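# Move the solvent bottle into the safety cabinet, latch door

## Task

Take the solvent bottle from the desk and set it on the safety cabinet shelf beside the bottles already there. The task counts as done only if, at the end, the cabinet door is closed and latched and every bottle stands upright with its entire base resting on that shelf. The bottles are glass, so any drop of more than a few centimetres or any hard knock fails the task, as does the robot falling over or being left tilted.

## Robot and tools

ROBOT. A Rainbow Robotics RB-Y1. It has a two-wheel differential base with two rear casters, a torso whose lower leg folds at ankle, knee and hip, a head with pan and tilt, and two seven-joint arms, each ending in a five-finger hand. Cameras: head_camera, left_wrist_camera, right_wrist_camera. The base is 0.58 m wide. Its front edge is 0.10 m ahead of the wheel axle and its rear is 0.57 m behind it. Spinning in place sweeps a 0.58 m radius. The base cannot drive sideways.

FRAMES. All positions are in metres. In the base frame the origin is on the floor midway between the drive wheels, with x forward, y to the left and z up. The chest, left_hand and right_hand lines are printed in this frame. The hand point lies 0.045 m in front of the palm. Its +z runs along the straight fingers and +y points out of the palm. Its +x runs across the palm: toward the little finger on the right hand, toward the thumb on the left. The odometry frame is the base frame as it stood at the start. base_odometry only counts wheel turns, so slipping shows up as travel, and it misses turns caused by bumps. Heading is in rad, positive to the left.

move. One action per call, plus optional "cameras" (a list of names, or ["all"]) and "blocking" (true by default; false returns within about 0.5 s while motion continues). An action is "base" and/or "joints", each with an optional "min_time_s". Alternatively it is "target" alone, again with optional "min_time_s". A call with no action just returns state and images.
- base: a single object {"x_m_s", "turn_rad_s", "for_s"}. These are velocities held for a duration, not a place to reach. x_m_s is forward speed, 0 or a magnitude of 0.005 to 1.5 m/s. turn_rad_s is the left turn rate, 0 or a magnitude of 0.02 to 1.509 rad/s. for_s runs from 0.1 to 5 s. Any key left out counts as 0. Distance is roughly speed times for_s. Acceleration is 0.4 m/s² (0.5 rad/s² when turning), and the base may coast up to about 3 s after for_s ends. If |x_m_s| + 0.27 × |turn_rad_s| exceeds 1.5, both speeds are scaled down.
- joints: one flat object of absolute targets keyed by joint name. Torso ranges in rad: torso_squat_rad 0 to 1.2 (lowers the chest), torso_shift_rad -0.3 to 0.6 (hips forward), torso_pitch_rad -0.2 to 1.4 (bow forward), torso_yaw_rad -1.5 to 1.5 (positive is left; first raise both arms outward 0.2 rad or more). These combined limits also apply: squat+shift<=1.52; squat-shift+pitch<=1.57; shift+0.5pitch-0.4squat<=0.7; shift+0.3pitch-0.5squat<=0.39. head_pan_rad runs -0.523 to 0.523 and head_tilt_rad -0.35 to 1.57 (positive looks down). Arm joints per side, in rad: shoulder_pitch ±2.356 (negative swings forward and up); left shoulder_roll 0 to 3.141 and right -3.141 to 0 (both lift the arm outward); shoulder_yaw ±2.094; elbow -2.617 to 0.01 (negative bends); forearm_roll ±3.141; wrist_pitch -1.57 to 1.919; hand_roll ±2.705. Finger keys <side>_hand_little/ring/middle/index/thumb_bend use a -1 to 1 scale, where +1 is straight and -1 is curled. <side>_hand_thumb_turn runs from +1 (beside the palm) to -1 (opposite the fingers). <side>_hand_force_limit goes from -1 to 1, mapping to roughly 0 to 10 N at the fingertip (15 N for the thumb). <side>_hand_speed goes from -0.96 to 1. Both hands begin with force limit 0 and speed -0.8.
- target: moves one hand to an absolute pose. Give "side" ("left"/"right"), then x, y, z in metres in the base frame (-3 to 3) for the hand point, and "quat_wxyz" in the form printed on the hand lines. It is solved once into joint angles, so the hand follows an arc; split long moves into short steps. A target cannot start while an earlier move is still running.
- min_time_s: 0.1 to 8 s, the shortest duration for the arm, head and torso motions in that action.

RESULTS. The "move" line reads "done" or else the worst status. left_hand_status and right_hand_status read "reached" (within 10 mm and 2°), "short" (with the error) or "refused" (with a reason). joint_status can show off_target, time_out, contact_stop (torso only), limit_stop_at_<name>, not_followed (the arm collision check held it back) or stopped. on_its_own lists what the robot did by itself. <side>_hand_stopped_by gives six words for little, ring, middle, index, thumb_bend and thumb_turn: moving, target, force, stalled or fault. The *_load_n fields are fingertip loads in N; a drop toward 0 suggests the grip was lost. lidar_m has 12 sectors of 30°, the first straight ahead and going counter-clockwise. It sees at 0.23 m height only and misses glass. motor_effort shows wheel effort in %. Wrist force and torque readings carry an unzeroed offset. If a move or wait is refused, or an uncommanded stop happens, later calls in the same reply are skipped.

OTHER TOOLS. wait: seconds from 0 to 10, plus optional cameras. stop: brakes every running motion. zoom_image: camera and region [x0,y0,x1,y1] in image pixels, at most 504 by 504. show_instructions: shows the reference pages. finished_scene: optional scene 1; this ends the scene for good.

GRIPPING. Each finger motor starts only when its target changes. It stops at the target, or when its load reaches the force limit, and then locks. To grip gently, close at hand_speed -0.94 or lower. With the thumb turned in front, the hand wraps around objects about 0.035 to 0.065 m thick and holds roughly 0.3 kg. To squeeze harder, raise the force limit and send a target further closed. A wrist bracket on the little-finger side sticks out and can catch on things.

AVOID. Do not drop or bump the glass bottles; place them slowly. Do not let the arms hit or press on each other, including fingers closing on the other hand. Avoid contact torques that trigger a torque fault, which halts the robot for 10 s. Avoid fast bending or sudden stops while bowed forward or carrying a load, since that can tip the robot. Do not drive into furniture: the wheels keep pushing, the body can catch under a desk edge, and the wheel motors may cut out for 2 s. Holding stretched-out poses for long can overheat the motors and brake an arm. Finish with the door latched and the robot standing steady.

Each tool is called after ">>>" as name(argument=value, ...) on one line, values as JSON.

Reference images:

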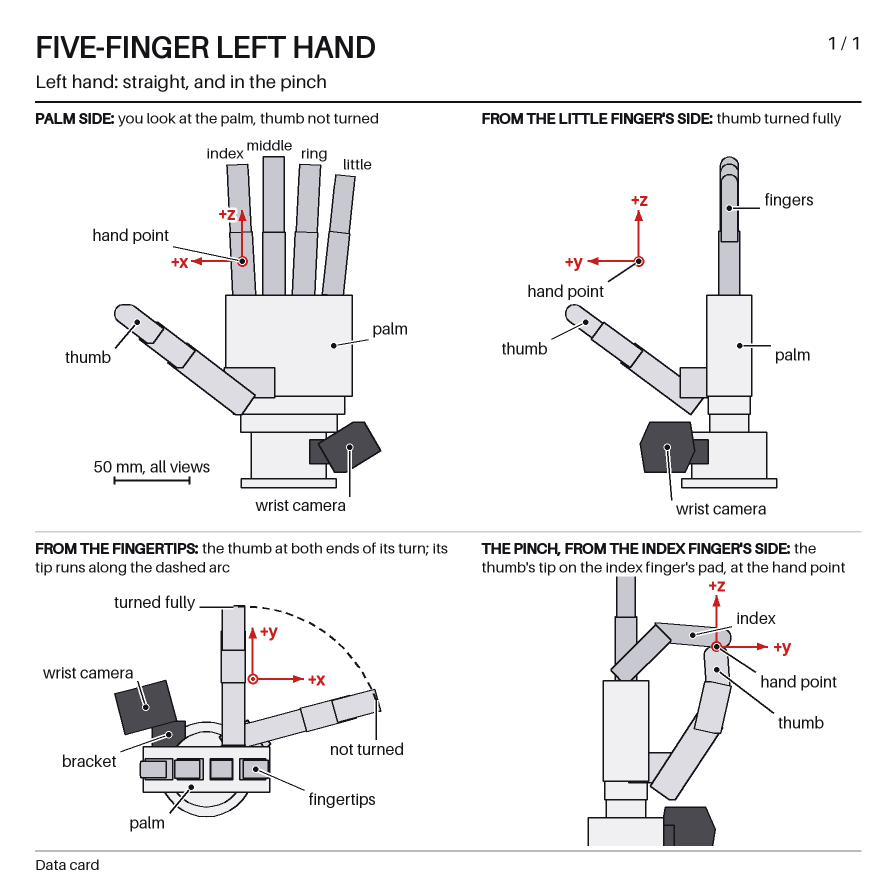

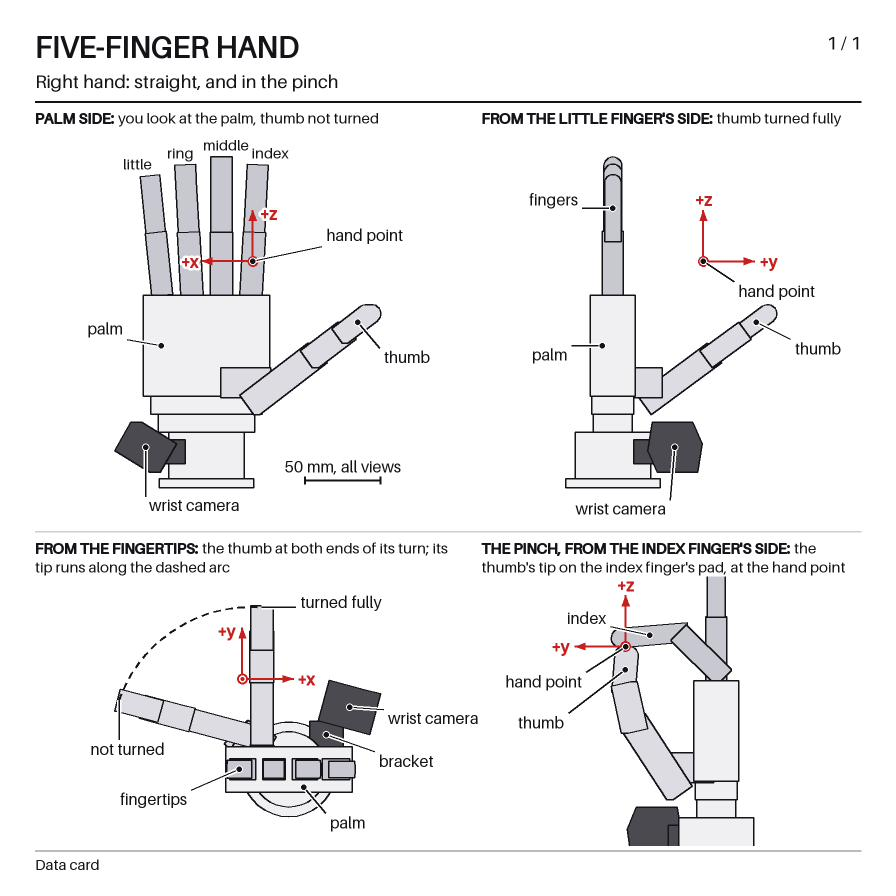

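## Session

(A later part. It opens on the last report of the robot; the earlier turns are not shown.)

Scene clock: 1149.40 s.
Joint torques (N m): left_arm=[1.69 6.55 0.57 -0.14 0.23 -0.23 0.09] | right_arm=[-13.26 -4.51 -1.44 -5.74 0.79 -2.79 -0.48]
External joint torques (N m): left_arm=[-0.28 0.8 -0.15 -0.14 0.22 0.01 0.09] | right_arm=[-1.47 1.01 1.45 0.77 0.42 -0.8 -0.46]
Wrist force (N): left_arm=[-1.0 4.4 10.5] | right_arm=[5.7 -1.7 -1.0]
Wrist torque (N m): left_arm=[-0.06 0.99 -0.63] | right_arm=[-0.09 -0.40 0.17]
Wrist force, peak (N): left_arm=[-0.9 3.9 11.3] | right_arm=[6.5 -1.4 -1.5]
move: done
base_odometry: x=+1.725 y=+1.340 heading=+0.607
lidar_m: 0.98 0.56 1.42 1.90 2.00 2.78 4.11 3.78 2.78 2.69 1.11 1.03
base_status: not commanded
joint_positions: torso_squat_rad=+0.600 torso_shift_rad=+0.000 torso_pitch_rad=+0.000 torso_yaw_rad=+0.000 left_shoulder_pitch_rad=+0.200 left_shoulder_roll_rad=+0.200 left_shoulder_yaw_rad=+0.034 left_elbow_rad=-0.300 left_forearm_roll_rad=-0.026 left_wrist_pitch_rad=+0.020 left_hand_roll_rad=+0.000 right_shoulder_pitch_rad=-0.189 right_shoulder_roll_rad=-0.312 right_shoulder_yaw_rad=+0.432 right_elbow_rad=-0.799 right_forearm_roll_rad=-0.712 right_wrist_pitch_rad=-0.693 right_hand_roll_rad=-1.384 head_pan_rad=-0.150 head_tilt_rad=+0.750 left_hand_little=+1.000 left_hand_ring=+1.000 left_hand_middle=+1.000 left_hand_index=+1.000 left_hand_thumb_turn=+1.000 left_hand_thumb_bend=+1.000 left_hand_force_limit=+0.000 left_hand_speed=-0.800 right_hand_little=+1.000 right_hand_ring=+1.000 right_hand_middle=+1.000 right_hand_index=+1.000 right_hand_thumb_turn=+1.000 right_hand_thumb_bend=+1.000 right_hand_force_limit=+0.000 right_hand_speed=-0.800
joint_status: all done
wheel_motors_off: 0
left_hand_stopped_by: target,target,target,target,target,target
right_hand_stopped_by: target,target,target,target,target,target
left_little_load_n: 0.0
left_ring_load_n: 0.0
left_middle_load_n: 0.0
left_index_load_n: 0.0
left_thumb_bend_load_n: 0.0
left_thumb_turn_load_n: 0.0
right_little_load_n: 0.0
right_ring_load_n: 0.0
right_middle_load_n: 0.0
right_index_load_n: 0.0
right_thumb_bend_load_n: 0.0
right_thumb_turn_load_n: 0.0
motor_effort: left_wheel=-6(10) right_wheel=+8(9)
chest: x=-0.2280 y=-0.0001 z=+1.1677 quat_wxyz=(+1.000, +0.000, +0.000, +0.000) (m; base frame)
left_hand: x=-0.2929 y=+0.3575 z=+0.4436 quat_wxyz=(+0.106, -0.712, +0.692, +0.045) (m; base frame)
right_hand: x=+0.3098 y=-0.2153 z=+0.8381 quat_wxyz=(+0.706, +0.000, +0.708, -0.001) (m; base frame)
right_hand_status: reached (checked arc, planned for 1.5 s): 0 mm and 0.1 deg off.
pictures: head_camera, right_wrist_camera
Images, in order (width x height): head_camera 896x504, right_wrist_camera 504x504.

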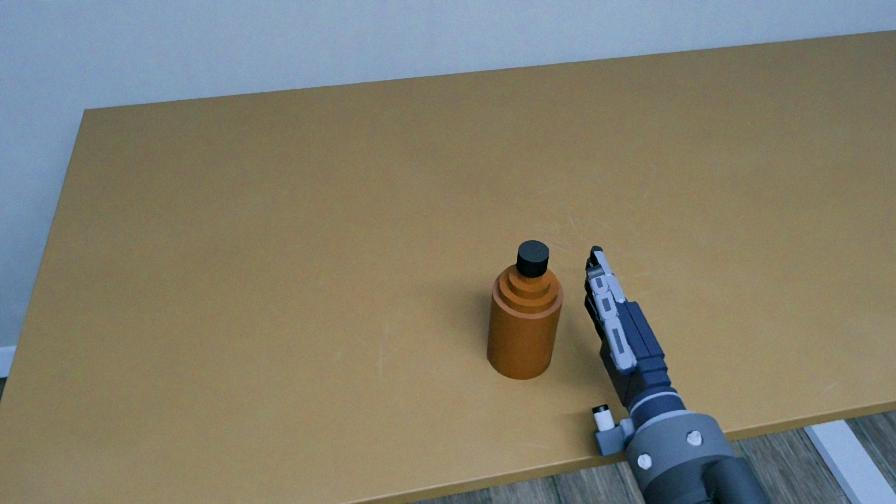

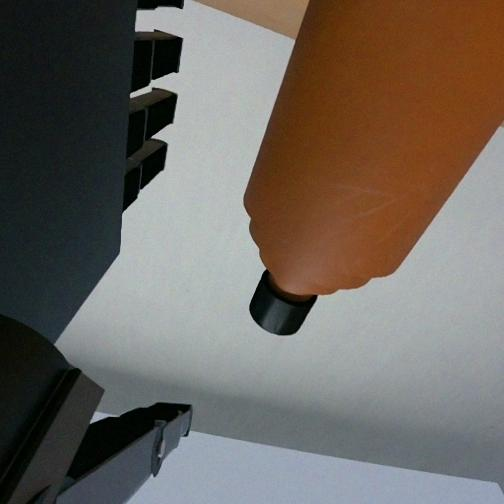

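>>> move(target={"side": "right", "x": 0.335, "y": -0.205, "z": 0.834, "quat_wxyz": [0.7071, 0, 0.7071, 0]}, min_time_s=1.5, cameras=["right_wrist_camera"])

>>> move(target={"side": "right", "x": 0.35, "y": -0.193, "z": 0.834, "quat_wxyz": [0.7071, 0, 0.7071, 0]}, min_time_s=1.5, cameras=["head_camera", "right_wrist_camera"])

>>> zoom_image(camera="head_camera", region=[400, 150, 700, 450])

Scene clock: 1247.03 s.
Joint torques (N m): left_arm=[1.59 6.38 0.52 -0.04 0.29 -0.19 0.21] | right_arm=[-15.72 -4.39 -0.8 -5.2 0.57 -2.73 -0.54]
External joint torques (N m): left_arm=[-0.39 0.63 -0.2 -0.04 0.28 0.05 0.21] | right_arm=[-2.1 0.87 1.48 0.81 0.26 -0.72 -0.52]
Wrist force (N): left_arm=[-0.9 4.3 11.0] | right_arm=[5.9 -1.1 -1.0]
Wrist torque (N m): left_arm=[-0.08 1.00 -0.59] | right_arm=[-0.05 -0.47 0.20]
Wrist force, peak (N): left_arm=[-0.8 4.3 11.2] | right_arm=[6.3 -2.1 -1.4]
move: done
base_odometry: x=+1.725 y=+1.340 heading=+0.607
lidar_m: 0.98 0.56 1.42 1.90 1.99 2.77 4.10 3.79 2.79 2.69 1.11 1.03
base_status: not commanded
joint_positions: torso_squat_rad=+0.600 torso_shift_rad=+0.000 torso_pitch_rad=+0.000 torso_yaw_rad=+0.000 left_shoulder_pitch_rad=+0.200 left_shoulder_roll_rad=+0.200 left_shoulder_yaw_rad=+0.034 left_elbow_rad=-0.300 left_forearm_roll_rad=-0.026 left_wrist_pitch_rad=+0.020 left_hand_roll_rad=+0.000 right_shoulder_pitch_rad=-0.324 right_shoulder_roll_rad=-0.261 right_shoulder_yaw_rad=+0.447 right_elbow_rad=-0.593 right_forearm_roll_rad=-0.701 right_wrist_pitch_rad=-0.737 right_hand_roll_rad=-1.431 head_pan_rad=-0.150 head_tilt_rad=+0.750 left_hand_little=+1.000 left_hand_ring=+1.000 left_hand_middle=+1.000 left_hand_index=+1.000 left_hand_thumb_turn=+1.000 left_hand_thumb_bend=+1.000 left_hand_force_limit=+0.000 left_hand_speed=-0.800 right_hand_little=+1.000 right_hand_ring=+1.000 right_hand_middle=+1.000 right_hand_index=+1.000 right_hand_thumb_turn=+1.000 right_hand_thumb_bend=+1.000 right_hand_force_limit=+0.000 right_hand_speed=-0.800
joint_status: all done
wheel_motors_off: 0
left_hand_stopped_by: target,target,target,target,target,target
right_hand_stopped_by: target,target,target,target,target,target
left_little_load_n: 0.0
left_ring_load_n: 0.0
left_middle_load_n: 0.0
left_index_load_n: 0.0
left_thumb_bend_load_n: 0.0
left_thumb_turn_load_n: 0.0
right_little_load_n: 0.0
right_ring_load_n: 0.0
right_middle_load_n: 0.0
right_index_load_n: 0.0
right_thumb_bend_load_n: -0.5
right_thumb_turn_load_n: 0.0
motor_effort: left_wheel=-8(9) right_wheel=+8(8)
chest: x=-0.2280 y=-0.0001 z=+1.1677 quat_wxyz=(+1.000, +0.000, +0.000, +0.000) (m; base frame)
left_hand: x=-0.2929 y=+0.3575 z=+0.4436 quat_wxyz=(+0.106, -0.712, +0.692, +0.045) (m; base frame)
right_hand: x=+0.3345 y=-0.2053 z=+0.8347 quat_wxyz=(+0.704, +0.000, +0.711, -0.002) (m; base frame)
right_hand_status: reached (checked arc, planned for 1.5 s): 1 mm and 0.6 deg off.
pictures: right_wrist_camera
Images, in order (width x height): right_wrist_camera 504x504.

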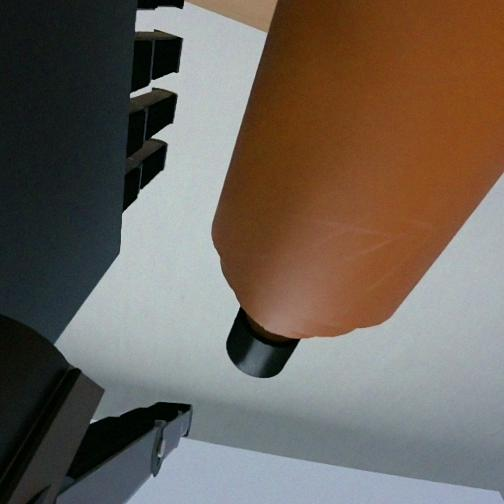

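Scene clock: 1248.87 s.
Joint torques (N m): left_arm=[1.69 6.86 0.65 -0.12 0.35 -0.14 0.27] | right_arm=[-17.09 -3.59 -0.41 -4.82 0.55 -2.62 -0.36]
External joint torques (N m): left_arm=[-0.29 1.12 -0.08 -0.12 0.33 0.11 0.28] | right_arm=[-2.17 1.28 1.2 0.69 0.3 -0.6 -0.34]
Wrist force (N): left_arm=[-0.9 4.5 10.7] | right_arm=[5.7 -1.3 -0.8]
Wrist torque (N m): left_arm=[-0.06 0.98 -0.59] | right_arm=[-0.09 -0.46 0.20]
Wrist force, peak (N): left_arm=[-0.9 4.2 11.0] | right_arm=[6.2 -1.7 -1.0]
move: done
base_odometry: x=+1.725 y=+1.340 heading=+0.607
lidar_m: 0.99 0.56 1.42 1.90 1.99 2.79 4.11 3.79 2.79 2.69 1.11 1.03
base_status: not commanded
joint_positions: torso_squat_rad=+0.600 torso_shift_rad=+0.000 torso_pitch_rad=+0.000 torso_yaw_rad=+0.000 left_shoulder_pitch_rad=+0.200 left_shoulder_roll_rad=+0.200 left_shoulder_yaw_rad=+0.034 left_elbow_rad=-0.300 left_forearm_roll_rad=-0.026 left_wrist_pitch_rad=+0.020 left_hand_roll_rad=+0.000 right_shoulder_pitch_rad=-0.434 right_shoulder_roll_rad=-0.208 right_shoulder_yaw_rad=+0.459 right_elbow_rad=-0.410 right_forearm_roll_rad=-0.692 right_wrist_pitch_rad=-0.789 right_hand_roll_rad=-1.474 head_pan_rad=-0.150 head_tilt_rad=+0.750 left_hand_little=+1.000 left_hand_ring=+1.000 left_hand_middle=+1.000 left_hand_index=+1.000 left_hand_thumb_turn=+1.000 left_hand_thumb_bend=+1.000 left_hand_force_limit=+0.000 left_hand_speed=-0.800 right_hand_little=+1.000 right_hand_ring=+1.000 right_hand_middle=+1.000 right_hand_index=+1.000 right_hand_thumb_turn=+1.000 right_hand_thumb_bend=+1.000 right_hand_force_limit=+0.000 right_hand_speed=-0.800
joint_status: all done
wheel_motors_off: 0
left_hand_stopped_by: target,target,target,target,target,target
right_hand_stopped_by: target,target,target,target,target,target
left_little_load_n: 0.0
left_ring_load_n: 0.0
left_middle_load_n: 0.0
left_index_load_n: 0.0
left_thumb_bend_load_n: 0.0
left_thumb_turn_load_n: 0.0
right_little_load_n: 0.0
right_ring_load_n: 0.0
right_middle_load_n: 0.0
right_index_load_n: 0.0
right_thumb_bend_load_n: -0.5
right_thumb_turn_load_n: 0.0
motor_effort: left_wheel=-8(9) right_wheel=+8(9)
chest: x=-0.2280 y=-0.0001 z=+1.1677 quat_wxyz=(+1.000, +0.000, +0.000, +0.000) (m; base frame)
left_hand: x=-0.2929 y=+0.3575 z=+0.4436 quat_wxyz=(+0.106, -0.712, +0.692, +0.045) (m; base frame)
right_hand: x=+0.3495 y=-0.1933 z=+0.8347 quat_wxyz=(+0.702, +0.000, +0.712, -0.002) (m; base frame)
right_hand_status: reached (checked arc, planned for 1.5 s): 1 mm and 0.8 deg off.
pictures: head_camera, right_wrist_camera
Images, in order (width x height): head_camera 896x504, right_wrist_camera 504x504.

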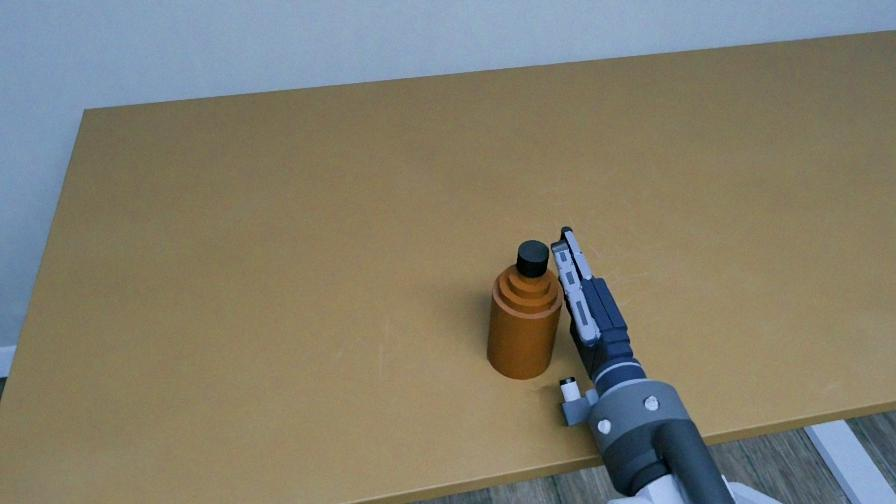

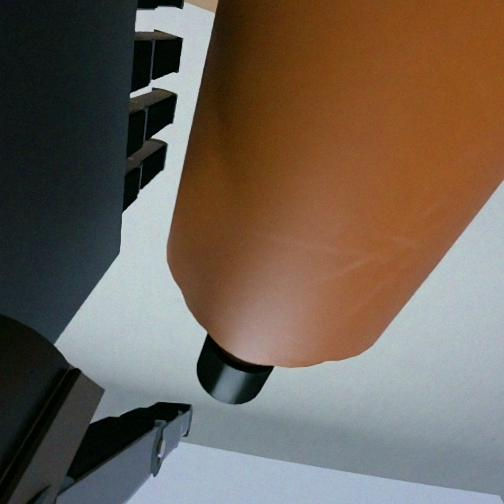

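Scaled by 1.680.

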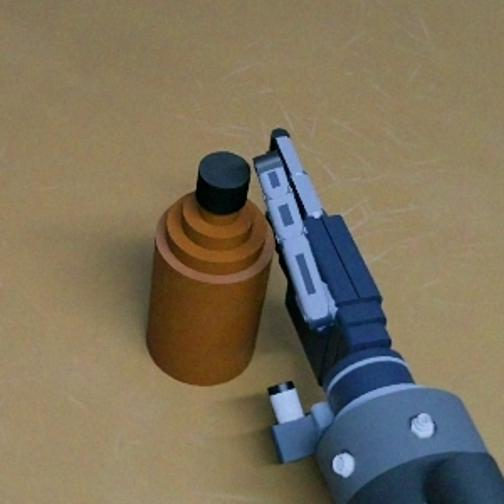

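>>> move(target={"side": "right", "x": 0.343, "y": -0.184, "z": 0.834, "quat_wxyz": [0.7071, 0, 0.7071, 0]}, min_time_s=1.5, cameras=["right_wrist_camera"])

>>> move(joints={"right_hand_thumb_turn": -1}, cameras=["head_camera", "right_wrist_camera"])

>>> zoom_image(camera="head_camera", region=[400, 150, 700, 450])

Scene clock: 1271.93 s.
Joint torques (N m): left_arm=[1.38 6.56 0.77 -0.02 0.14 -0.24 0.17] | right_arm=[-13.14 -3.14 -0.04 -5.95 0.89 -2.65 0]
External joint torques (N m): left_arm=[-0.59 0.81 0.04 -0.02 0.13 0 0.18] | right_arm=[1.51 1.27 1.47 -0.42 0.61 -0.63 0.02]
Wrist force (N): left_arm=[-0.9 4.2 10.7] | right_arm=[5.8 -1.3 -0.6]
Wrist torque (N m): left_arm=[-0.10 0.97 -0.57] | right_arm=[-0.08 -0.47 0.32]
Wrist force, peak (N): left_arm=[-0.7 4.0 11.4] | right_arm=[6.3 -1.7 -0.9]
move: done
base_odometry: x=+1.725 y=+1.340 heading=+0.607
lidar_m: 0.99 0.56 1.42 1.91 2.00 2.78 4.12 3.79 2.80 2.69 1.11 1.03
base_status: not commanded
joint_positions: torso_squat_rad=+0.600 torso_shift_rad=+0.000 torso_pitch_rad=+0.000 torso_yaw_rad=+0.000 left_shoulder_pitch_rad=+0.200 left_shoulder_roll_rad=+0.200 left_shoulder_yaw_rad=+0.034 left_elbow_rad=-0.300 left_forearm_roll_rad=-0.026 left_wrist_pitch_rad=+0.020 left_hand_roll_rad=+0.000 right_shoulder_pitch_rad=-0.423 right_shoulder_roll_rad=-0.190 right_shoulder_yaw_rad=+0.460 right_elbow_rad=-0.410 right_forearm_roll_rad=-0.691 right_wrist_pitch_rad=-0.814 right_hand_roll_rad=-1.463 head_pan_rad=-0.150 head_tilt_rad=+0.750 left_hand_little=+1.000 left_hand_ring=+1.000 left_hand_middle=+1.000 left_hand_index=+1.000 left_hand_thumb_turn=+1.000 left_hand_thumb_bend=+1.000 left_hand_force_limit=+0.000 left_hand_speed=-0.800 right_hand_little=+1.000 right_hand_ring=+1.000 right_hand_middle=+1.000 right_hand_index=+1.000 right_hand_thumb_turn=+1.000 right_hand_thumb_bend=+1.000 right_hand_force_limit=+0.000 right_hand_speed=-0.800
joint_status: all done
wheel_motors_off: 0
left_hand_stopped_by: target,target,target,target,target,target
right_hand_stopped_by: target,target,target,target,target,target
left_little_load_n: 0.5
left_ring_load_n: 0.0
left_middle_load_n: 0.0
left_index_load_n: 0.0
left_thumb_bend_load_n: 0.0
left_thumb_turn_load_n: 0.0
right_little_load_n: 0.0
right_ring_load_n: 0.0
right_middle_load_n: 0.0
right_index_load_n: 0.0
right_thumb_bend_load_n: 0.0
right_thumb_turn_load_n: 0.0
motor_effort: left_wheel=-7(9) right_wheel=+8(9)
chest: x=-0.2280 y=-0.0001 z=+1.1677 quat_wxyz=(+1.000, +0.000, +0.000, +0.000) (m; base frame)
left_hand: x=-0.2929 y=+0.3575 z=+0.4436 quat_wxyz=(+0.106, -0.712, +0.692, +0.045) (m; base frame)
right_hand: x=+0.3434 y=-0.1844 z=+0.8342 quat_wxyz=(+0.707, +0.000, +0.707, +0.000) (m; base frame)
right_hand_status: reached (checked arc, planned for 1.5 s): 1 mm and 0.0 deg off.
pictures: right_wrist_camera
Images, in order (width x height): right_wrist_camera 504x504.

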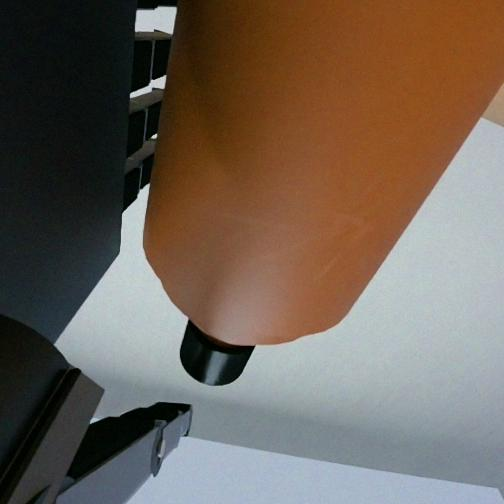

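Scene clock: 1277.57 s.
Joint torques (N m): left_arm=[1.8 6.67 0.75 -0.05 0.3 -0.15 0.13] | right_arm=[-13.34 -2.94 -0.13 -5.77 0.67 -2.92 0]
External joint torques (N m): left_arm=[-0.18 0.93 0.02 -0.05 0.28 0.09 0.14] | right_arm=[1.31 1.47 1.38 -0.23 0.4 -0.9 0.03]
Wrist force (N): left_arm=[-1.1 4.0 10.8] | right_arm=[5.9 -1.6 -1.0]
Wrist torque (N m): left_arm=[-0.15 1.01 -0.59] | right_arm=[-0.08 -0.46 0.33]
Wrist force, peak (N): left_arm=[-1.1 4.2 11.2] | right_arm=[6.3 -1.4 -0.8]
move: done
base_odometry: x=+1.725 y=+1.340 heading=+0.607
lidar_m: 0.98 0.56 1.43 1.89 1.99 2.78 4.10 3.80 2.78 2.69 1.11 1.03
base_status: not commanded
joint_positions: torso_squat_rad=+0.600 torso_shift_rad=+0.000 torso_pitch_rad=+0.000 torso_yaw_rad=+0.000 left_shoulder_pitch_rad=+0.200 left_shoulder_roll_rad=+0.200 left_shoulder_yaw_rad=+0.034 left_elbow_rad=-0.300 left_forearm_roll_rad=-0.026 left_wrist_pitch_rad=+0.020 left_hand_roll_rad=+0.000 right_shoulder_pitch_rad=-0.423 right_shoulder_roll_rad=-0.190 right_shoulder_yaw_rad=+0.460 right_elbow_rad=-0.410 right_forearm_roll_rad=-0.691 right_wrist_pitch_rad=-0.814 right_hand_roll_rad=-1.463 head_pan_rad=-0.150 head_tilt_rad=+0.750 left_hand_little=+1.000 left_hand_ring=+1.000 left_hand_middle=+1.000 left_hand_index=+1.000 left_hand_thumb_turn=+1.000 left_hand_thumb_bend=+1.000 left_hand_force_limit=+0.000 left_hand_speed=-0.800 right_hand_little=+1.000 right_hand_ring=+1.000 right_hand_middle=+1.000 right_hand_index=+1.000 right_hand_thumb_turn=-1.000 right_hand_thumb_bend=+1.000 right_hand_force_limit=+0.000 right_hand_speed=-0.800
joint_status: all done
wheel_motors_off: 0
left_hand_stopped_by: target,target,target,target,target,target
right_hand_stopped_by: target,target,target,target,target,target
left_little_load_n: 0.0
left_ring_load_n: 0.0
left_middle_load_n: 0.0
left_index_load_n: 0.0
left_thumb_bend_load_n: 0.0
left_thumb_turn_load_n: 0.0
right_little_load_n: 0.0
right_ring_load_n: 0.0
right_middle_load_n: 0.0
right_index_load_n: 0.0
right_thumb_bend_load_n: 0.0
right_thumb_turn_load_n: -0.5
motor_effort: left_wheel=-8(10) right_wheel=+8(9)
chest: x=-0.2280 y=-0.0001 z=+1.1677 quat_wxyz=(+1.000, +0.000, +0.000, +0.000) (m; base frame)
left_hand: x=-0.2929 y=+0.3575 z=+0.4436 quat_wxyz=(+0.106, -0.712, +0.692, +0.045) (m; base frame)
right_hand: x=+0.3434 y=-0.1844 z=+0.8342 quat_wxyz=(+0.707, +0.000, +0.707, +0.000) (m; base frame)
pictures: head_camera, right_wrist_camera
Images, in order (width x height): head_camera 896x504, right_wrist_camera 504x504.

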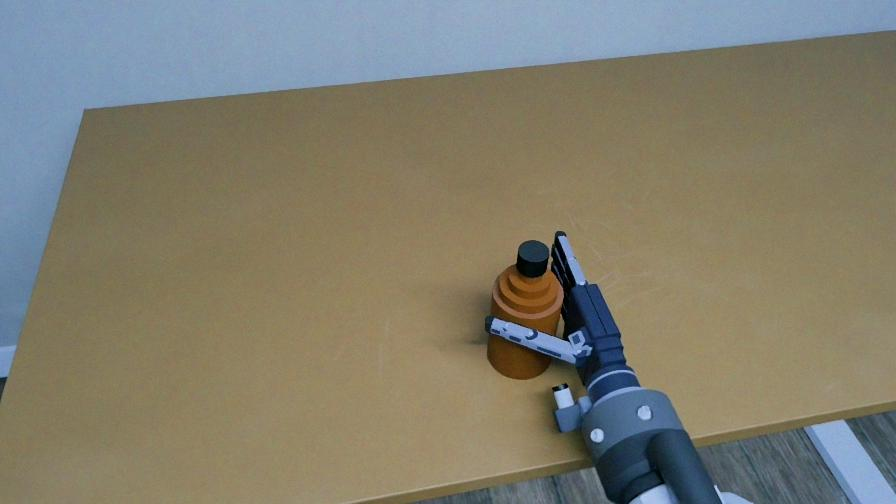

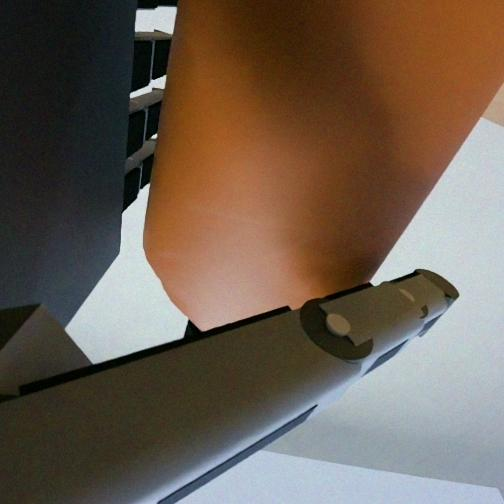

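Scaled by 1.680.

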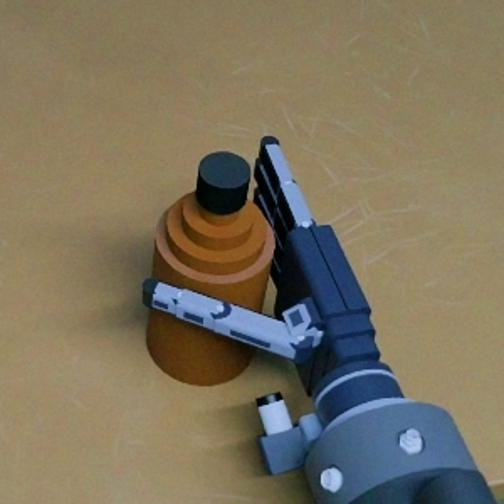

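>>> move(joints={"right_hand_speed": -0.92, "right_hand_force_limit": -0.3, "right_hand_little": 0.3, "right_hand_ring": 0.3, "right_hand_middle": 0.3, "right_hand_index": 0.3, "right_hand_thumb_bend": 0.6}, cameras=["head_camera", "right_wrist_camera"])

>>> zoom_image(camera="head_camera", region=[400, 150, 700, 450])

Scene clock: 1291.77 s.
Joint torques (N m): left_arm=[1.3 6.74 0.88 -0.03 0.12 -0.27 0.25] | right_arm=[-13.07 -3.4 -0.47 -5.66 0.49 -2.7 -0.36]
External joint torques (N m): left_arm=[-0.68 0.99 0.15 -0.03 0.11 -0.03 0.26] | right_arm=[1.58 1 1.04 -0.12 0.22 -0.68 -0.33]
Wrist force (N): left_arm=[-1.0 3.8 11.0] | right_arm=[6.5 -2.1 -0.7]
Wrist torque (N m): left_arm=[-0.19 1.01 -0.60] | right_arm=[-0.10 -0.64 0.13]
Wrist force, peak (N): left_arm=[-0.8 4.2 11.3] | right_arm=[6.6 -2.8 -0.6]
move: off_target
base_odometry: x=+1.725 y=+1.340 heading=+0.607
lidar_m: 0.98 0.56 1.43 1.90 2.00 2.78 4.12 3.78 2.79 2.69 1.11 1.02
base_status: not commanded
joint_positions: torso_squat_rad=+0.600 torso_shift_rad=+0.000 torso_pitch_rad=+0.000 torso_yaw_rad=+0.000 left_shoulder_pitch_rad=+0.200 left_shoulder_roll_rad=+0.200 left_shoulder_yaw_rad=+0.034 left_elbow_rad=-0.300 left_forearm_roll_rad=-0.026 left_wrist_pitch_rad=+0.020 left_hand_roll_rad=+0.000 right_shoulder_pitch_rad=-0.423 right_shoulder_roll_rad=-0.190 right_shoulder_yaw_rad=+0.460 right_elbow_rad=-0.410 right_forearm_roll_rad=-0.691 right_wrist_pitch_rad=-0.814 right_hand_roll_rad=-1.463 head_pan_rad=-0.150 head_tilt_rad=+0.750 left_hand_little=+1.000 left_hand_ring=+1.000 left_hand_middle=+1.000 left_hand_index=+1.000 left_hand_thumb_turn=+1.000 left_hand_thumb_bend=+1.000 left_hand_force_limit=+0.000 left_hand_speed=-0.800 right_hand_little=+0.388 right_hand_ring=+0.396 right_hand_middle=+0.403 right_hand_index=+0.396 right_hand_thumb_turn=-1.000 right_hand_thumb_bend=+0.710 right_hand_force_limit=-0.300 right_hand_speed=-0.920
joint_status: right_hand_little off_target (ended at +0.388, target +0.300); right_hand_ring off_target (ended at +0.396, target +0.300); right_hand_middle off_target (ended at +0.403, target +0.300); right_hand_index off_target (ended at +0.396, target +0.300); right_hand_thumb_bend off_target (ended at +0.710, target +0.600); the others done
wheel_motors_off: 0
left_hand_stopped_by: target,target,target,target,target,target
right_hand_stopped_by: force,force,force,force,force,target
left_little_load_n: 0.0
left_ring_load_n: 0.0
left_middle_load_n: 0.0
left_index_load_n: 0.0
left_thumb_bend_load_n: 0.0
left_thumb_turn_load_n: 0.0
right_little_load_n: 4.0
right_ring_load_n: 3.5
right_middle_load_n: 0.5
right_index_load_n: 4.0
right_thumb_bend_load_n: 13.5
right_thumb_turn_load_n: 2.5
motor_effort: left_wheel=-7(9) right_wheel=+8(9)
chest: x=-0.2280 y=-0.0001 z=+1.1677 quat_wxyz=(+1.000, +0.000, +0.000, +0.000) (m; base frame)
left_hand: x=-0.2929 y=+0.3575 z=+0.4436 quat_wxyz=(+0.106, -0.712, +0.692, +0.045) (m; base frame)
right_hand: x=+0.3434 y=-0.1843 z=+0.8342 quat_wxyz=(+0.707, +0.000, +0.707, +0.000) (m; base frame)
pictures: head_camera, right_wrist_camera
Images, in order (width x height): head_camera 896x504, right_wrist_camera 504x504.

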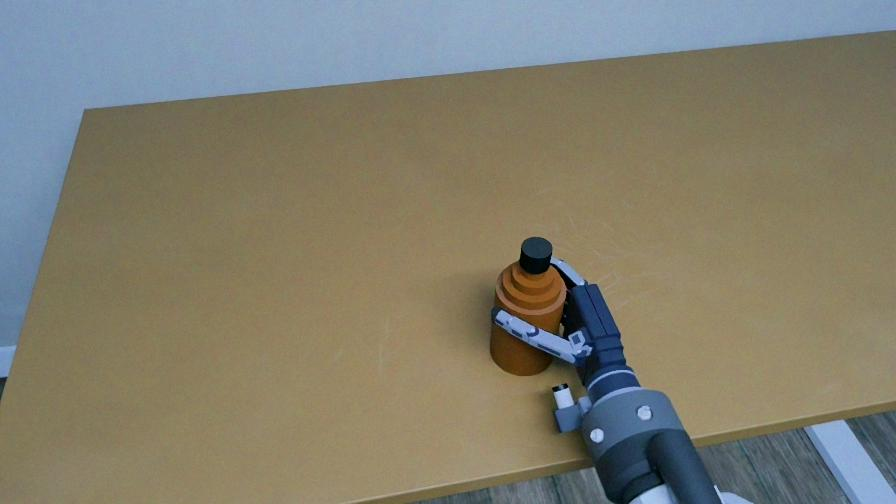

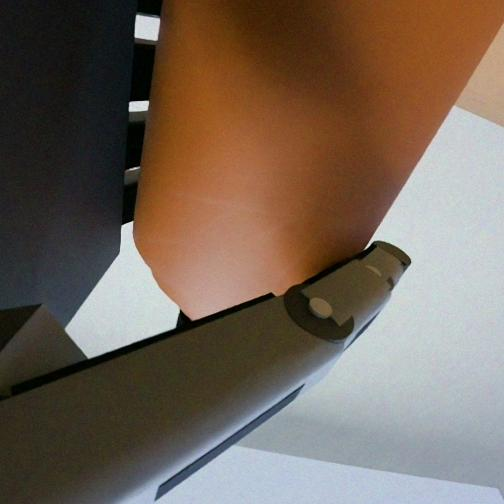

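Scaled by 1.680.

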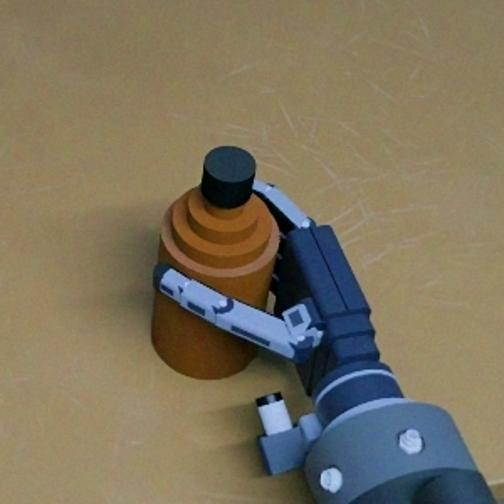

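>>> move(joints={"right_hand_force_limit": 0.3, "right_hand_little": 0.0, "right_hand_ring": 0.0, "right_hand_middle": 0.0, "right_hand_index": 0.0}, cameras=["head_camera"])

>>> zoom_image(camera="head_camera", region=[400, 150, 700, 450])

Scene clock: 1300.73 s.
Joint torques (N m): left_arm=[1.73 6.47 0.66 0.04 0.16 -0.14 0.06] | right_arm=[-13.5 -3.64 -0.19 -5.81 0.6 -2.67 -0.31]
External joint torques (N m): left_arm=[-0.25 0.72 -0.06 0.04 0.15 0.1 0.06] | right_arm=[1.16 0.76 1.32 -0.27 0.33 -0.66 -0.27]
Wrist force (N): left_arm=[-0.6 4.0 10.7] | right_arm=[6.4 -2.0 -0.5]
Wrist torque (N m): left_arm=[-0.12 0.93 -0.56] | right_arm=[-0.09 -0.62 0.14]
Wrist force, peak (N): left_arm=[-0.9 4.7 11.0] | right_arm=[6.9 -2.3 -0.6]
move: off_target
base_odometry: x=+1.725 y=+1.340 heading=+0.607
lidar_m: 0.98 0.56 1.41 1.90 1.99 2.78 4.12 3.80 2.79 2.70 1.12 1.02
base_status: not commanded
joint_positions: torso_squat_rad=+0.600 torso_shift_rad=+0.000 torso_pitch_rad=+0.000 torso_yaw_rad=+0.000 left_shoulder_pitch_rad=+0.200 left_shoulder_roll_rad=+0.200 left_shoulder_yaw_rad=+0.034 left_elbow_rad=-0.300 left_forearm_roll_rad=-0.026 left_wrist_pitch_rad=+0.020 left_hand_roll_rad=+0.000 right_shoulder_pitch_rad=-0.423 right_shoulder_roll_rad=-0.190 right_shoulder_yaw_rad=+0.460 right_elbow_rad=-0.410 right_forearm_roll_rad=-0.691 right_wrist_pitch_rad=-0.814 right_hand_roll_rad=-1.463 head_pan_rad=-0.150 head_tilt_rad=+0.750 left_hand_little=+1.000 left_hand_ring=+1.000 left_hand_middle=+1.000 left_hand_index=+1.000 left_hand_thumb_turn=+1.000 left_hand_thumb_bend=+1.000 left_hand_force_limit=+0.000 left_hand_speed=-0.800 right_hand_little=+0.345 right_hand_ring=+0.360 right_hand_middle=+0.361 right_hand_index=+0.368 right_hand_thumb_turn=-1.000 right_hand_thumb_bend=+0.712 right_hand_force_limit=+0.300 right_hand_speed=-0.920
joint_status: right_hand_little off_target (ended at +0.345, target +0.000); right_hand_ring off_target (ended at +0.360, target +0.000); right_hand_middle off_target (ended at +0.361, target +0.000); right_hand_index off_target (ended at +0.368, target +0.000); the others done
wheel_motors_off: 0
left_hand_stopped_by: target,target,target,target,target,target
right_hand_stopped_by: force,force,force,force,force,target
left_little_load_n: 0.0
left_ring_load_n: 0.0
left_middle_load_n: 0.0
left_index_load_n: 0.0
left_thumb_bend_load_n: 0.0
left_thumb_turn_load_n: 0.0
right_little_load_n: 8.0
right_ring_load_n: 4.5
right_middle_load_n: 9.0
right_index_load_n: 4.0
right_thumb_bend_load_n: 24.5
right_thumb_turn_load_n: 9.5
motor_effort: left_wheel=-9(10) right_wheel=+8(8)
chest: x=-0.2280 y=-0.0001 z=+1.1677 quat_wxyz=(+1.000, +0.000, +0.000, +0.000) (m; base frame)
left_hand: x=-0.2929 y=+0.3575 z=+0.4436 quat_wxyz=(+0.106, -0.712, +0.692, +0.045) (m; base frame)
right_hand: x=+0.3434 y=-0.1843 z=+0.8342 quat_wxyz=(+0.707, +0.000, +0.707, +0.000) (m; base frame)
pictures: head_camera
Images, in order (width x height): head_camera 896x504.

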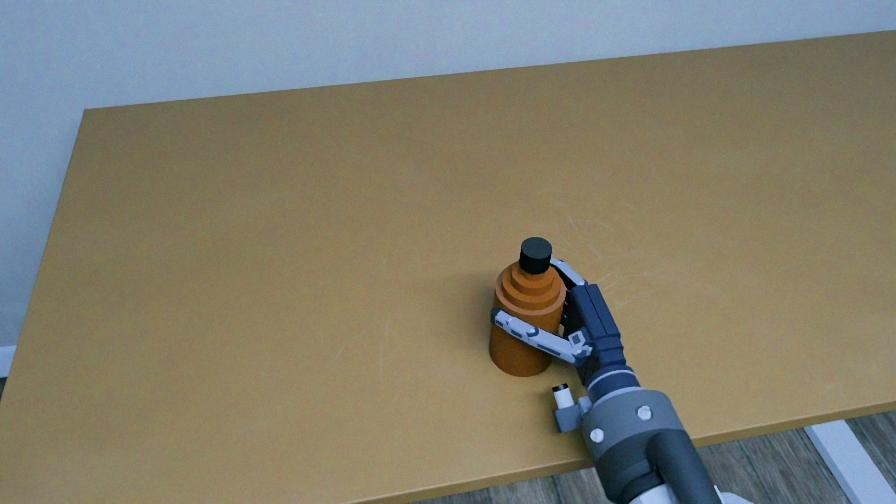

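Scaled by 1.680.

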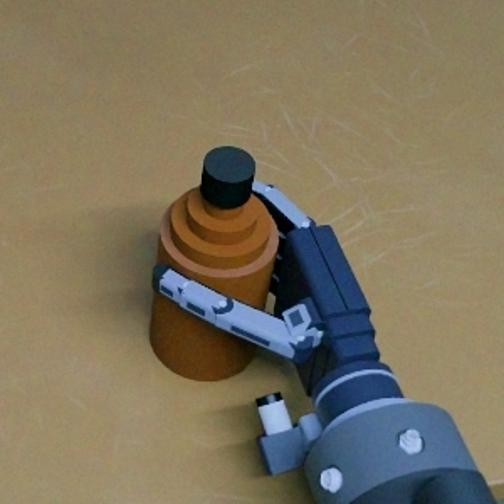

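>>> move(joints={"torso_squat_rad": 0.52}, min_time_s=1.5, cameras=["head_camera"])

>>> zoom_image(camera="head_camera", region=[400, 150, 700, 450])

Scene clock: 1309.07 s.
Joint torques (N m): left_arm=[1.29 6.74 0.82 0.1 0.21 -0.23 0.18] | right_arm=[-16.1 -3.68 -0.68 -6.92 0.35 -3.29 -0.27]
External joint torques (N m): left_arm=[-0.7 0.99 0.09 0.09 0.19 0.02 0.18] | right_arm=[-1.48 0.71 0.84 -1.38 0.09 -1.28 -0.24]
Wrist force (N): left_arm=[-1.1 4.1 10.8] | right_arm=[11.7 -1.3 -0.9]
Wrist torque (N m): left_arm=[-0.11 1.03 -0.60] | right_arm=[-0.12 -0.56 0.37]
Wrist force, peak (N): left_arm=[-0.8 4.1 11.3] | right_arm=[11.8 -1.5 -0.8]
move: done
base_odometry: x=+1.725 y=+1.340 heading=+0.607
lidar_m: 0.99 0.56 1.41 1.90 1.99 2.78 4.11 3.78 2.79 2.69 1.11 1.02
base_status: not commanded
joint_positions: torso_squat_rad=+0.520 torso_shift_rad=+0.000 torso_pitch_rad=+0.000 torso_yaw_rad=+0.000 left_shoulder_pitch_rad=+0.200 left_shoulder_roll_rad=+0.200 left_shoulder_yaw_rad=+0.034 left_elbow_rad=-0.300 left_forearm_roll_rad=-0.026 left_wrist_pitch_rad=+0.020 left_hand_roll_rad=+0.000 right_shoulder_pitch_rad=-0.422 right_shoulder_roll_rad=-0.190 right_shoulder_yaw_rad=+0.460 right_elbow_rad=-0.410 right_forearm_roll_rad=-0.691 right_wrist_pitch_rad=-0.814 right_hand_roll_rad=-1.463 head_pan_rad=-0.150 head_tilt_rad=+0.750 left_hand_little=+1.000 left_hand_ring=+1.000 left_hand_middle=+1.000 left_hand_index=+1.000 left_hand_thumb_turn=+1.000 left_hand_thumb_bend=+1.000 left_hand_force_limit=+0.000 left_hand_speed=-0.800 right_hand_little=+0.345 right_hand_ring=+0.360 right_hand_middle=+0.361 right_hand_index=+0.368 right_hand_thumb_turn=-1.000 right_hand_thumb_bend=+0.712 right_hand_force_limit=+0.300 right_hand_speed=-0.920
joint_status: all done
wheel_motors_off: 0
left_hand_stopped_by: target,target,target,target,target,target
right_hand_stopped_by: force,force,force,force,force,target
left_little_load_n: 0.0
left_ring_load_n: 0.0
left_middle_load_n: 0.0
left_index_load_n: 0.0
left_thumb_bend_load_n: 0.0
left_thumb_turn_load_n: 0.0
right_little_load_n: 7.5
right_ring_load_n: 4.0
right_middle_load_n: 9.0
right_index_load_n: 4.5
right_thumb_bend_load_n: 24.5
right_thumb_turn_load_n: 9.5
motor_effort: left_wheel=-7(9) right_wheel=+8(8)
chest: x=-0.2278 y=-0.0001 z=+1.1974 quat_wxyz=(+1.000, +0.000, +0.000, +0.000) (m; base frame)
left_hand: x=-0.2930 y=+0.3575 z=+0.4733 quat_wxyz=(+0.106, -0.712, +0.692, +0.046) (m; base frame)
right_hand: x=+0.3431 y=-0.1845 z=+0.8631 quat_wxyz=(+0.706, +0.000, +0.708, +0.000) (m; base frame)
pictures: head_camera
Images, in order (width x height): head_camera 896x504.

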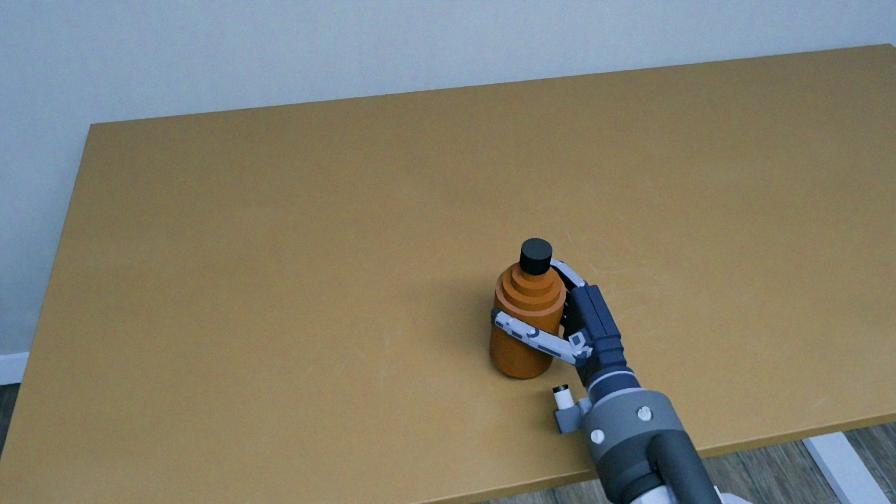

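Scaled by 1.680.

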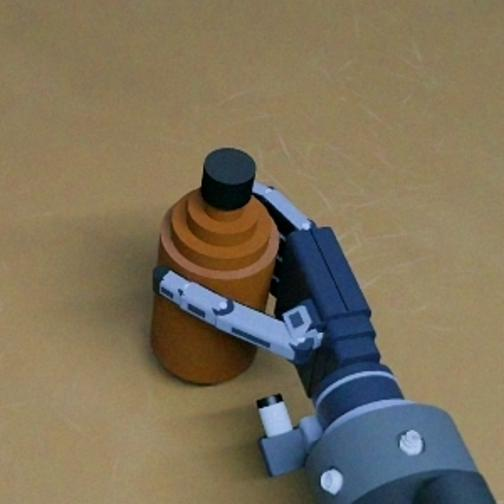

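>>> move(joints={"torso_squat_rad": 0.35}, min_time_s=2, cameras=[])

>>> move(base={"x_m_s": -0.25, "for_s": 2.4}, joints={"head_pan_rad": -0.3, "head_tilt_rad": 0.8}, cameras=["head_camera", "right_wrist_camera"])

Scene clock: 1429.17 s.
Joint torques (N m): left_arm=[1.73 6.51 0.99 -0.02 0.29 -0.14 0.15] | right_arm=[-16.29 -3.12 -0.86 -6.71 0.43 -3.59 -0.33]
External joint torques (N m): left_arm=[-0.26 0.76 0.26 -0.02 0.27 0.1 0.16] | right_arm=[-1.66 1.27 0.65 -1.17 0.16 -1.58 -0.29]
Wrist force (N): left_arm=[-0.9 4.2 10.9] | right_arm=[11.3 -1.1 -0.4]
Wrist torque (N m): left_arm=[-0.10 0.99 -0.60] | right_arm=[-0.11 -0.49 0.35]
Wrist force, peak (N): left_arm=[-1.2 4.1 11.2] | right_arm=[12.0 -1.3 -0.6]
move: done
base_odometry: x=+1.725 y=+1.340 heading=+0.607
lidar_m: 0.99 0.56 1.43 1.91 1.99 2.78 4.11 3.78 2.78 2.69 1.10 1.02
base_status: not commanded
joint_positions: torso_squat_rad=+0.350 torso_shift_rad=+0.000 torso_pitch_rad=+0.000 torso_yaw_rad=+0.000 left_shoulder_pitch_rad=+0.200 left_shoulder_roll_rad=+0.200 left_shoulder_yaw_rad=+0.034 left_elbow_rad=-0.300 left_forearm_roll_rad=-0.026 left_wrist_pitch_rad=+0.020 left_hand_roll_rad=+0.000 right_shoulder_pitch_rad=-0.422 right_shoulder_roll_rad=-0.190 right_shoulder_yaw_rad=+0.460 right_elbow_rad=-0.410 right_forearm_roll_rad=-0.691 right_wrist_pitch_rad=-0.814 right_hand_roll_rad=-1.463 head_pan_rad=-0.150 head_tilt_rad=+0.750 left_hand_little=+1.000 left_hand_ring=+1.000 left_hand_middle=+1.000 left_hand_index=+1.000 left_hand_thumb_turn=+1.000 left_hand_thumb_bend=+1.000 left_hand_force_limit=+0.000 left_hand_speed=-0.800 right_hand_little=+0.345 right_hand_ring=+0.360 right_hand_middle=+0.361 right_hand_index=+0.368 right_hand_thumb_turn=-1.000 right_hand_thumb_bend=+0.712 right_hand_force_limit=+0.300 right_hand_speed=-0.920
joint_status: all done
wheel_motors_off: 0
left_hand_stopped_by: target,target,target,target,target,target
right_hand_stopped_by: force,force,force,force,force,target
left_little_load_n: 0.0
left_ring_load_n: 0.0
left_middle_load_n: -0.5
left_index_load_n: 0.0
left_thumb_bend_load_n: 0.0
left_thumb_turn_load_n: 0.0
right_little_load_n: 7.5
right_ring_load_n: 4.5
right_middle_load_n: 9.0
right_index_load_n: 4.0
right_thumb_bend_load_n: 24.5
right_thumb_turn_load_n: 9.5
motor_effort: left_wheel=-8(9) right_wheel=+8(8)
chest: x=-0.2278 y=-0.0001 z=+1.2475 quat_wxyz=(+1.000, +0.000, +0.000, +0.000) (m; base frame)
left_hand: x=-0.2930 y=+0.3575 z=+0.5234 quat_wxyz=(+0.106, -0.712, +0.692, +0.046) (m; base frame)
right_hand: x=+0.3432 y=-0.1845 z=+0.9132 quat_wxyz=(+0.706, +0.000, +0.708, +0.000) (m; base frame)
pictures: none
No camera images: "cameras" was empty.

Scene clock: 1433.03 s.
Joint torques (N m): left_arm=[1.49 6.29 0.88 0.06 0.21 -0.2 0.16] | right_arm=[-17.58 -3.64 -0.95 -7.13 0.5 -3.51 -0.28]
External joint torques (N m): left_arm=[-0.48 0.55 0.15 0.06 0.2 0.05 0.16] | right_arm=[-2.95 0.75 0.56 -1.6 0.23 -1.5 -0.24]
Wrist force (N): left_arm=[-1.3 3.9 11.0] | right_arm=[11.2 -1.2 -0.8]
Wrist torque (N m): left_arm=[-0.17 1.06 -0.60] | right_arm=[-0.10 -0.44 0.37]
Wrist force, peak (N): left_arm=[-0.7 4.0 11.4] | right_arm=[12.0 -1.2 -0.3]
move: done
base_odometry: x=+1.232 y=+0.998 heading=+0.606
lidar_m: 1.15 1.65 1.99 1.92 2.01 2.78 3.52 3.65 2.78 2.69 2.25 1.50
base_status: done (sent for 2.4 of 2.4 s)
joint_positions: torso_squat_rad=+0.350 torso_shift_rad=+0.000 torso_pitch_rad=+0.000 torso_yaw_rad=+0.000 left_shoulder_pitch_rad=+0.200 left_shoulder_roll_rad=+0.200 left_shoulder_yaw_rad=+0.034 left_elbow_rad=-0.300 left_forearm_roll_rad=-0.026 left_wrist_pitch_rad=+0.020 left_hand_roll_rad=+0.000 right_shoulder_pitch_rad=-0.422 right_shoulder_roll_rad=-0.190 right_shoulder_yaw_rad=+0.460 right_elbow_rad=-0.410 right_forearm_roll_rad=-0.691 right_wrist_pitch_rad=-0.814 right_hand_roll_rad=-1.463 head_pan_rad=-0.300 head_tilt_rad=+0.800 left_hand_little=+1.000 left_hand_ring=+1.000 left_hand_middle=+1.000 left_hand_index=+1.000 left_hand_thumb_turn=+1.000 left_hand_thumb_bend=+1.000 left_hand_force_limit=+0.000 left_hand_speed=-0.800 right_hand_little=+0.345 right_hand_ring=+0.360 right_hand_middle=+0.361 right_hand_index=+0.368 right_hand_thumb_turn=-1.000 right_hand_thumb_bend=+0.712 right_hand_force_limit=+0.300 right_hand_speed=-0.920
joint_status: all done
wheel_motors_off: 0
left_hand_stopped_by: target,target,target,target,target,target
right_hand_stopped_by: force,force,force,force,force,target
left_little_load_n: 0.0
left_ring_load_n: 0.0
left_middle_load_n: 0.0
left_index_load_n: 0.0
left_thumb_bend_load_n: 0.0
left_thumb_turn_load_n: 0.0
right_little_load_n: 7.5
right_ring_load_n: 4.5
right_middle_load_n: 9.0
right_index_load_n: 4.0
right_thumb_bend_load_n: 24.5
right_thumb_turn_load_n: 9.5
motor_effort: left_wheel=-8(23) right_wheel=+12(31)
chest: x=-0.2279 y=-0.0001 z=+1.2475 quat_wxyz=(+1.000, +0.000, +0.000, +0.000) (m; base frame)
left_hand: x=-0.2929 y=+0.3575 z=+0.5234 quat_wxyz=(+0.106, -0.712, +0.692, +0.046) (m; base frame)
right_hand: x=+0.3429 y=-0.1845 z=+0.9131 quat_wxyz=(+0.706, +0.000, +0.708, +0.000) (m; base frame)
pictures: head_camera, right_wrist_camera
Images, in order (width x height): head_camera 896x504, right_wrist_camera 504x504.

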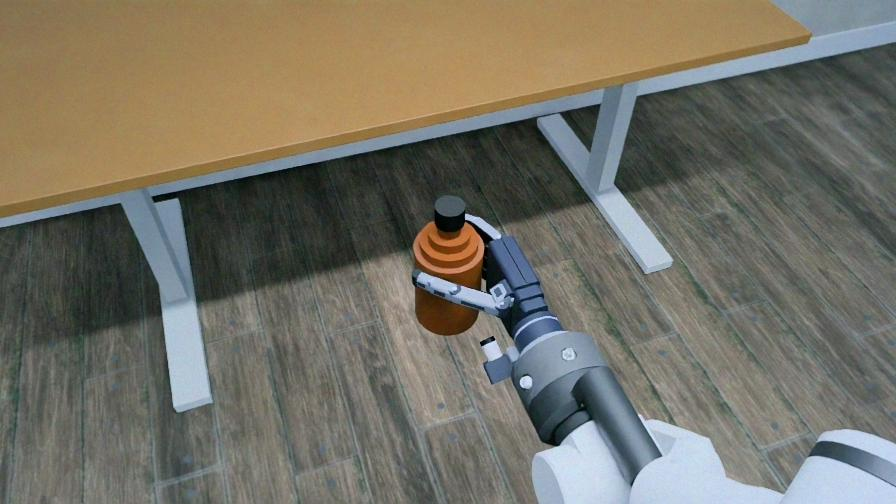

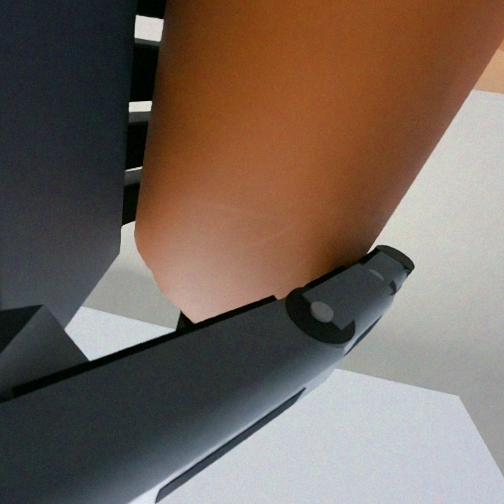

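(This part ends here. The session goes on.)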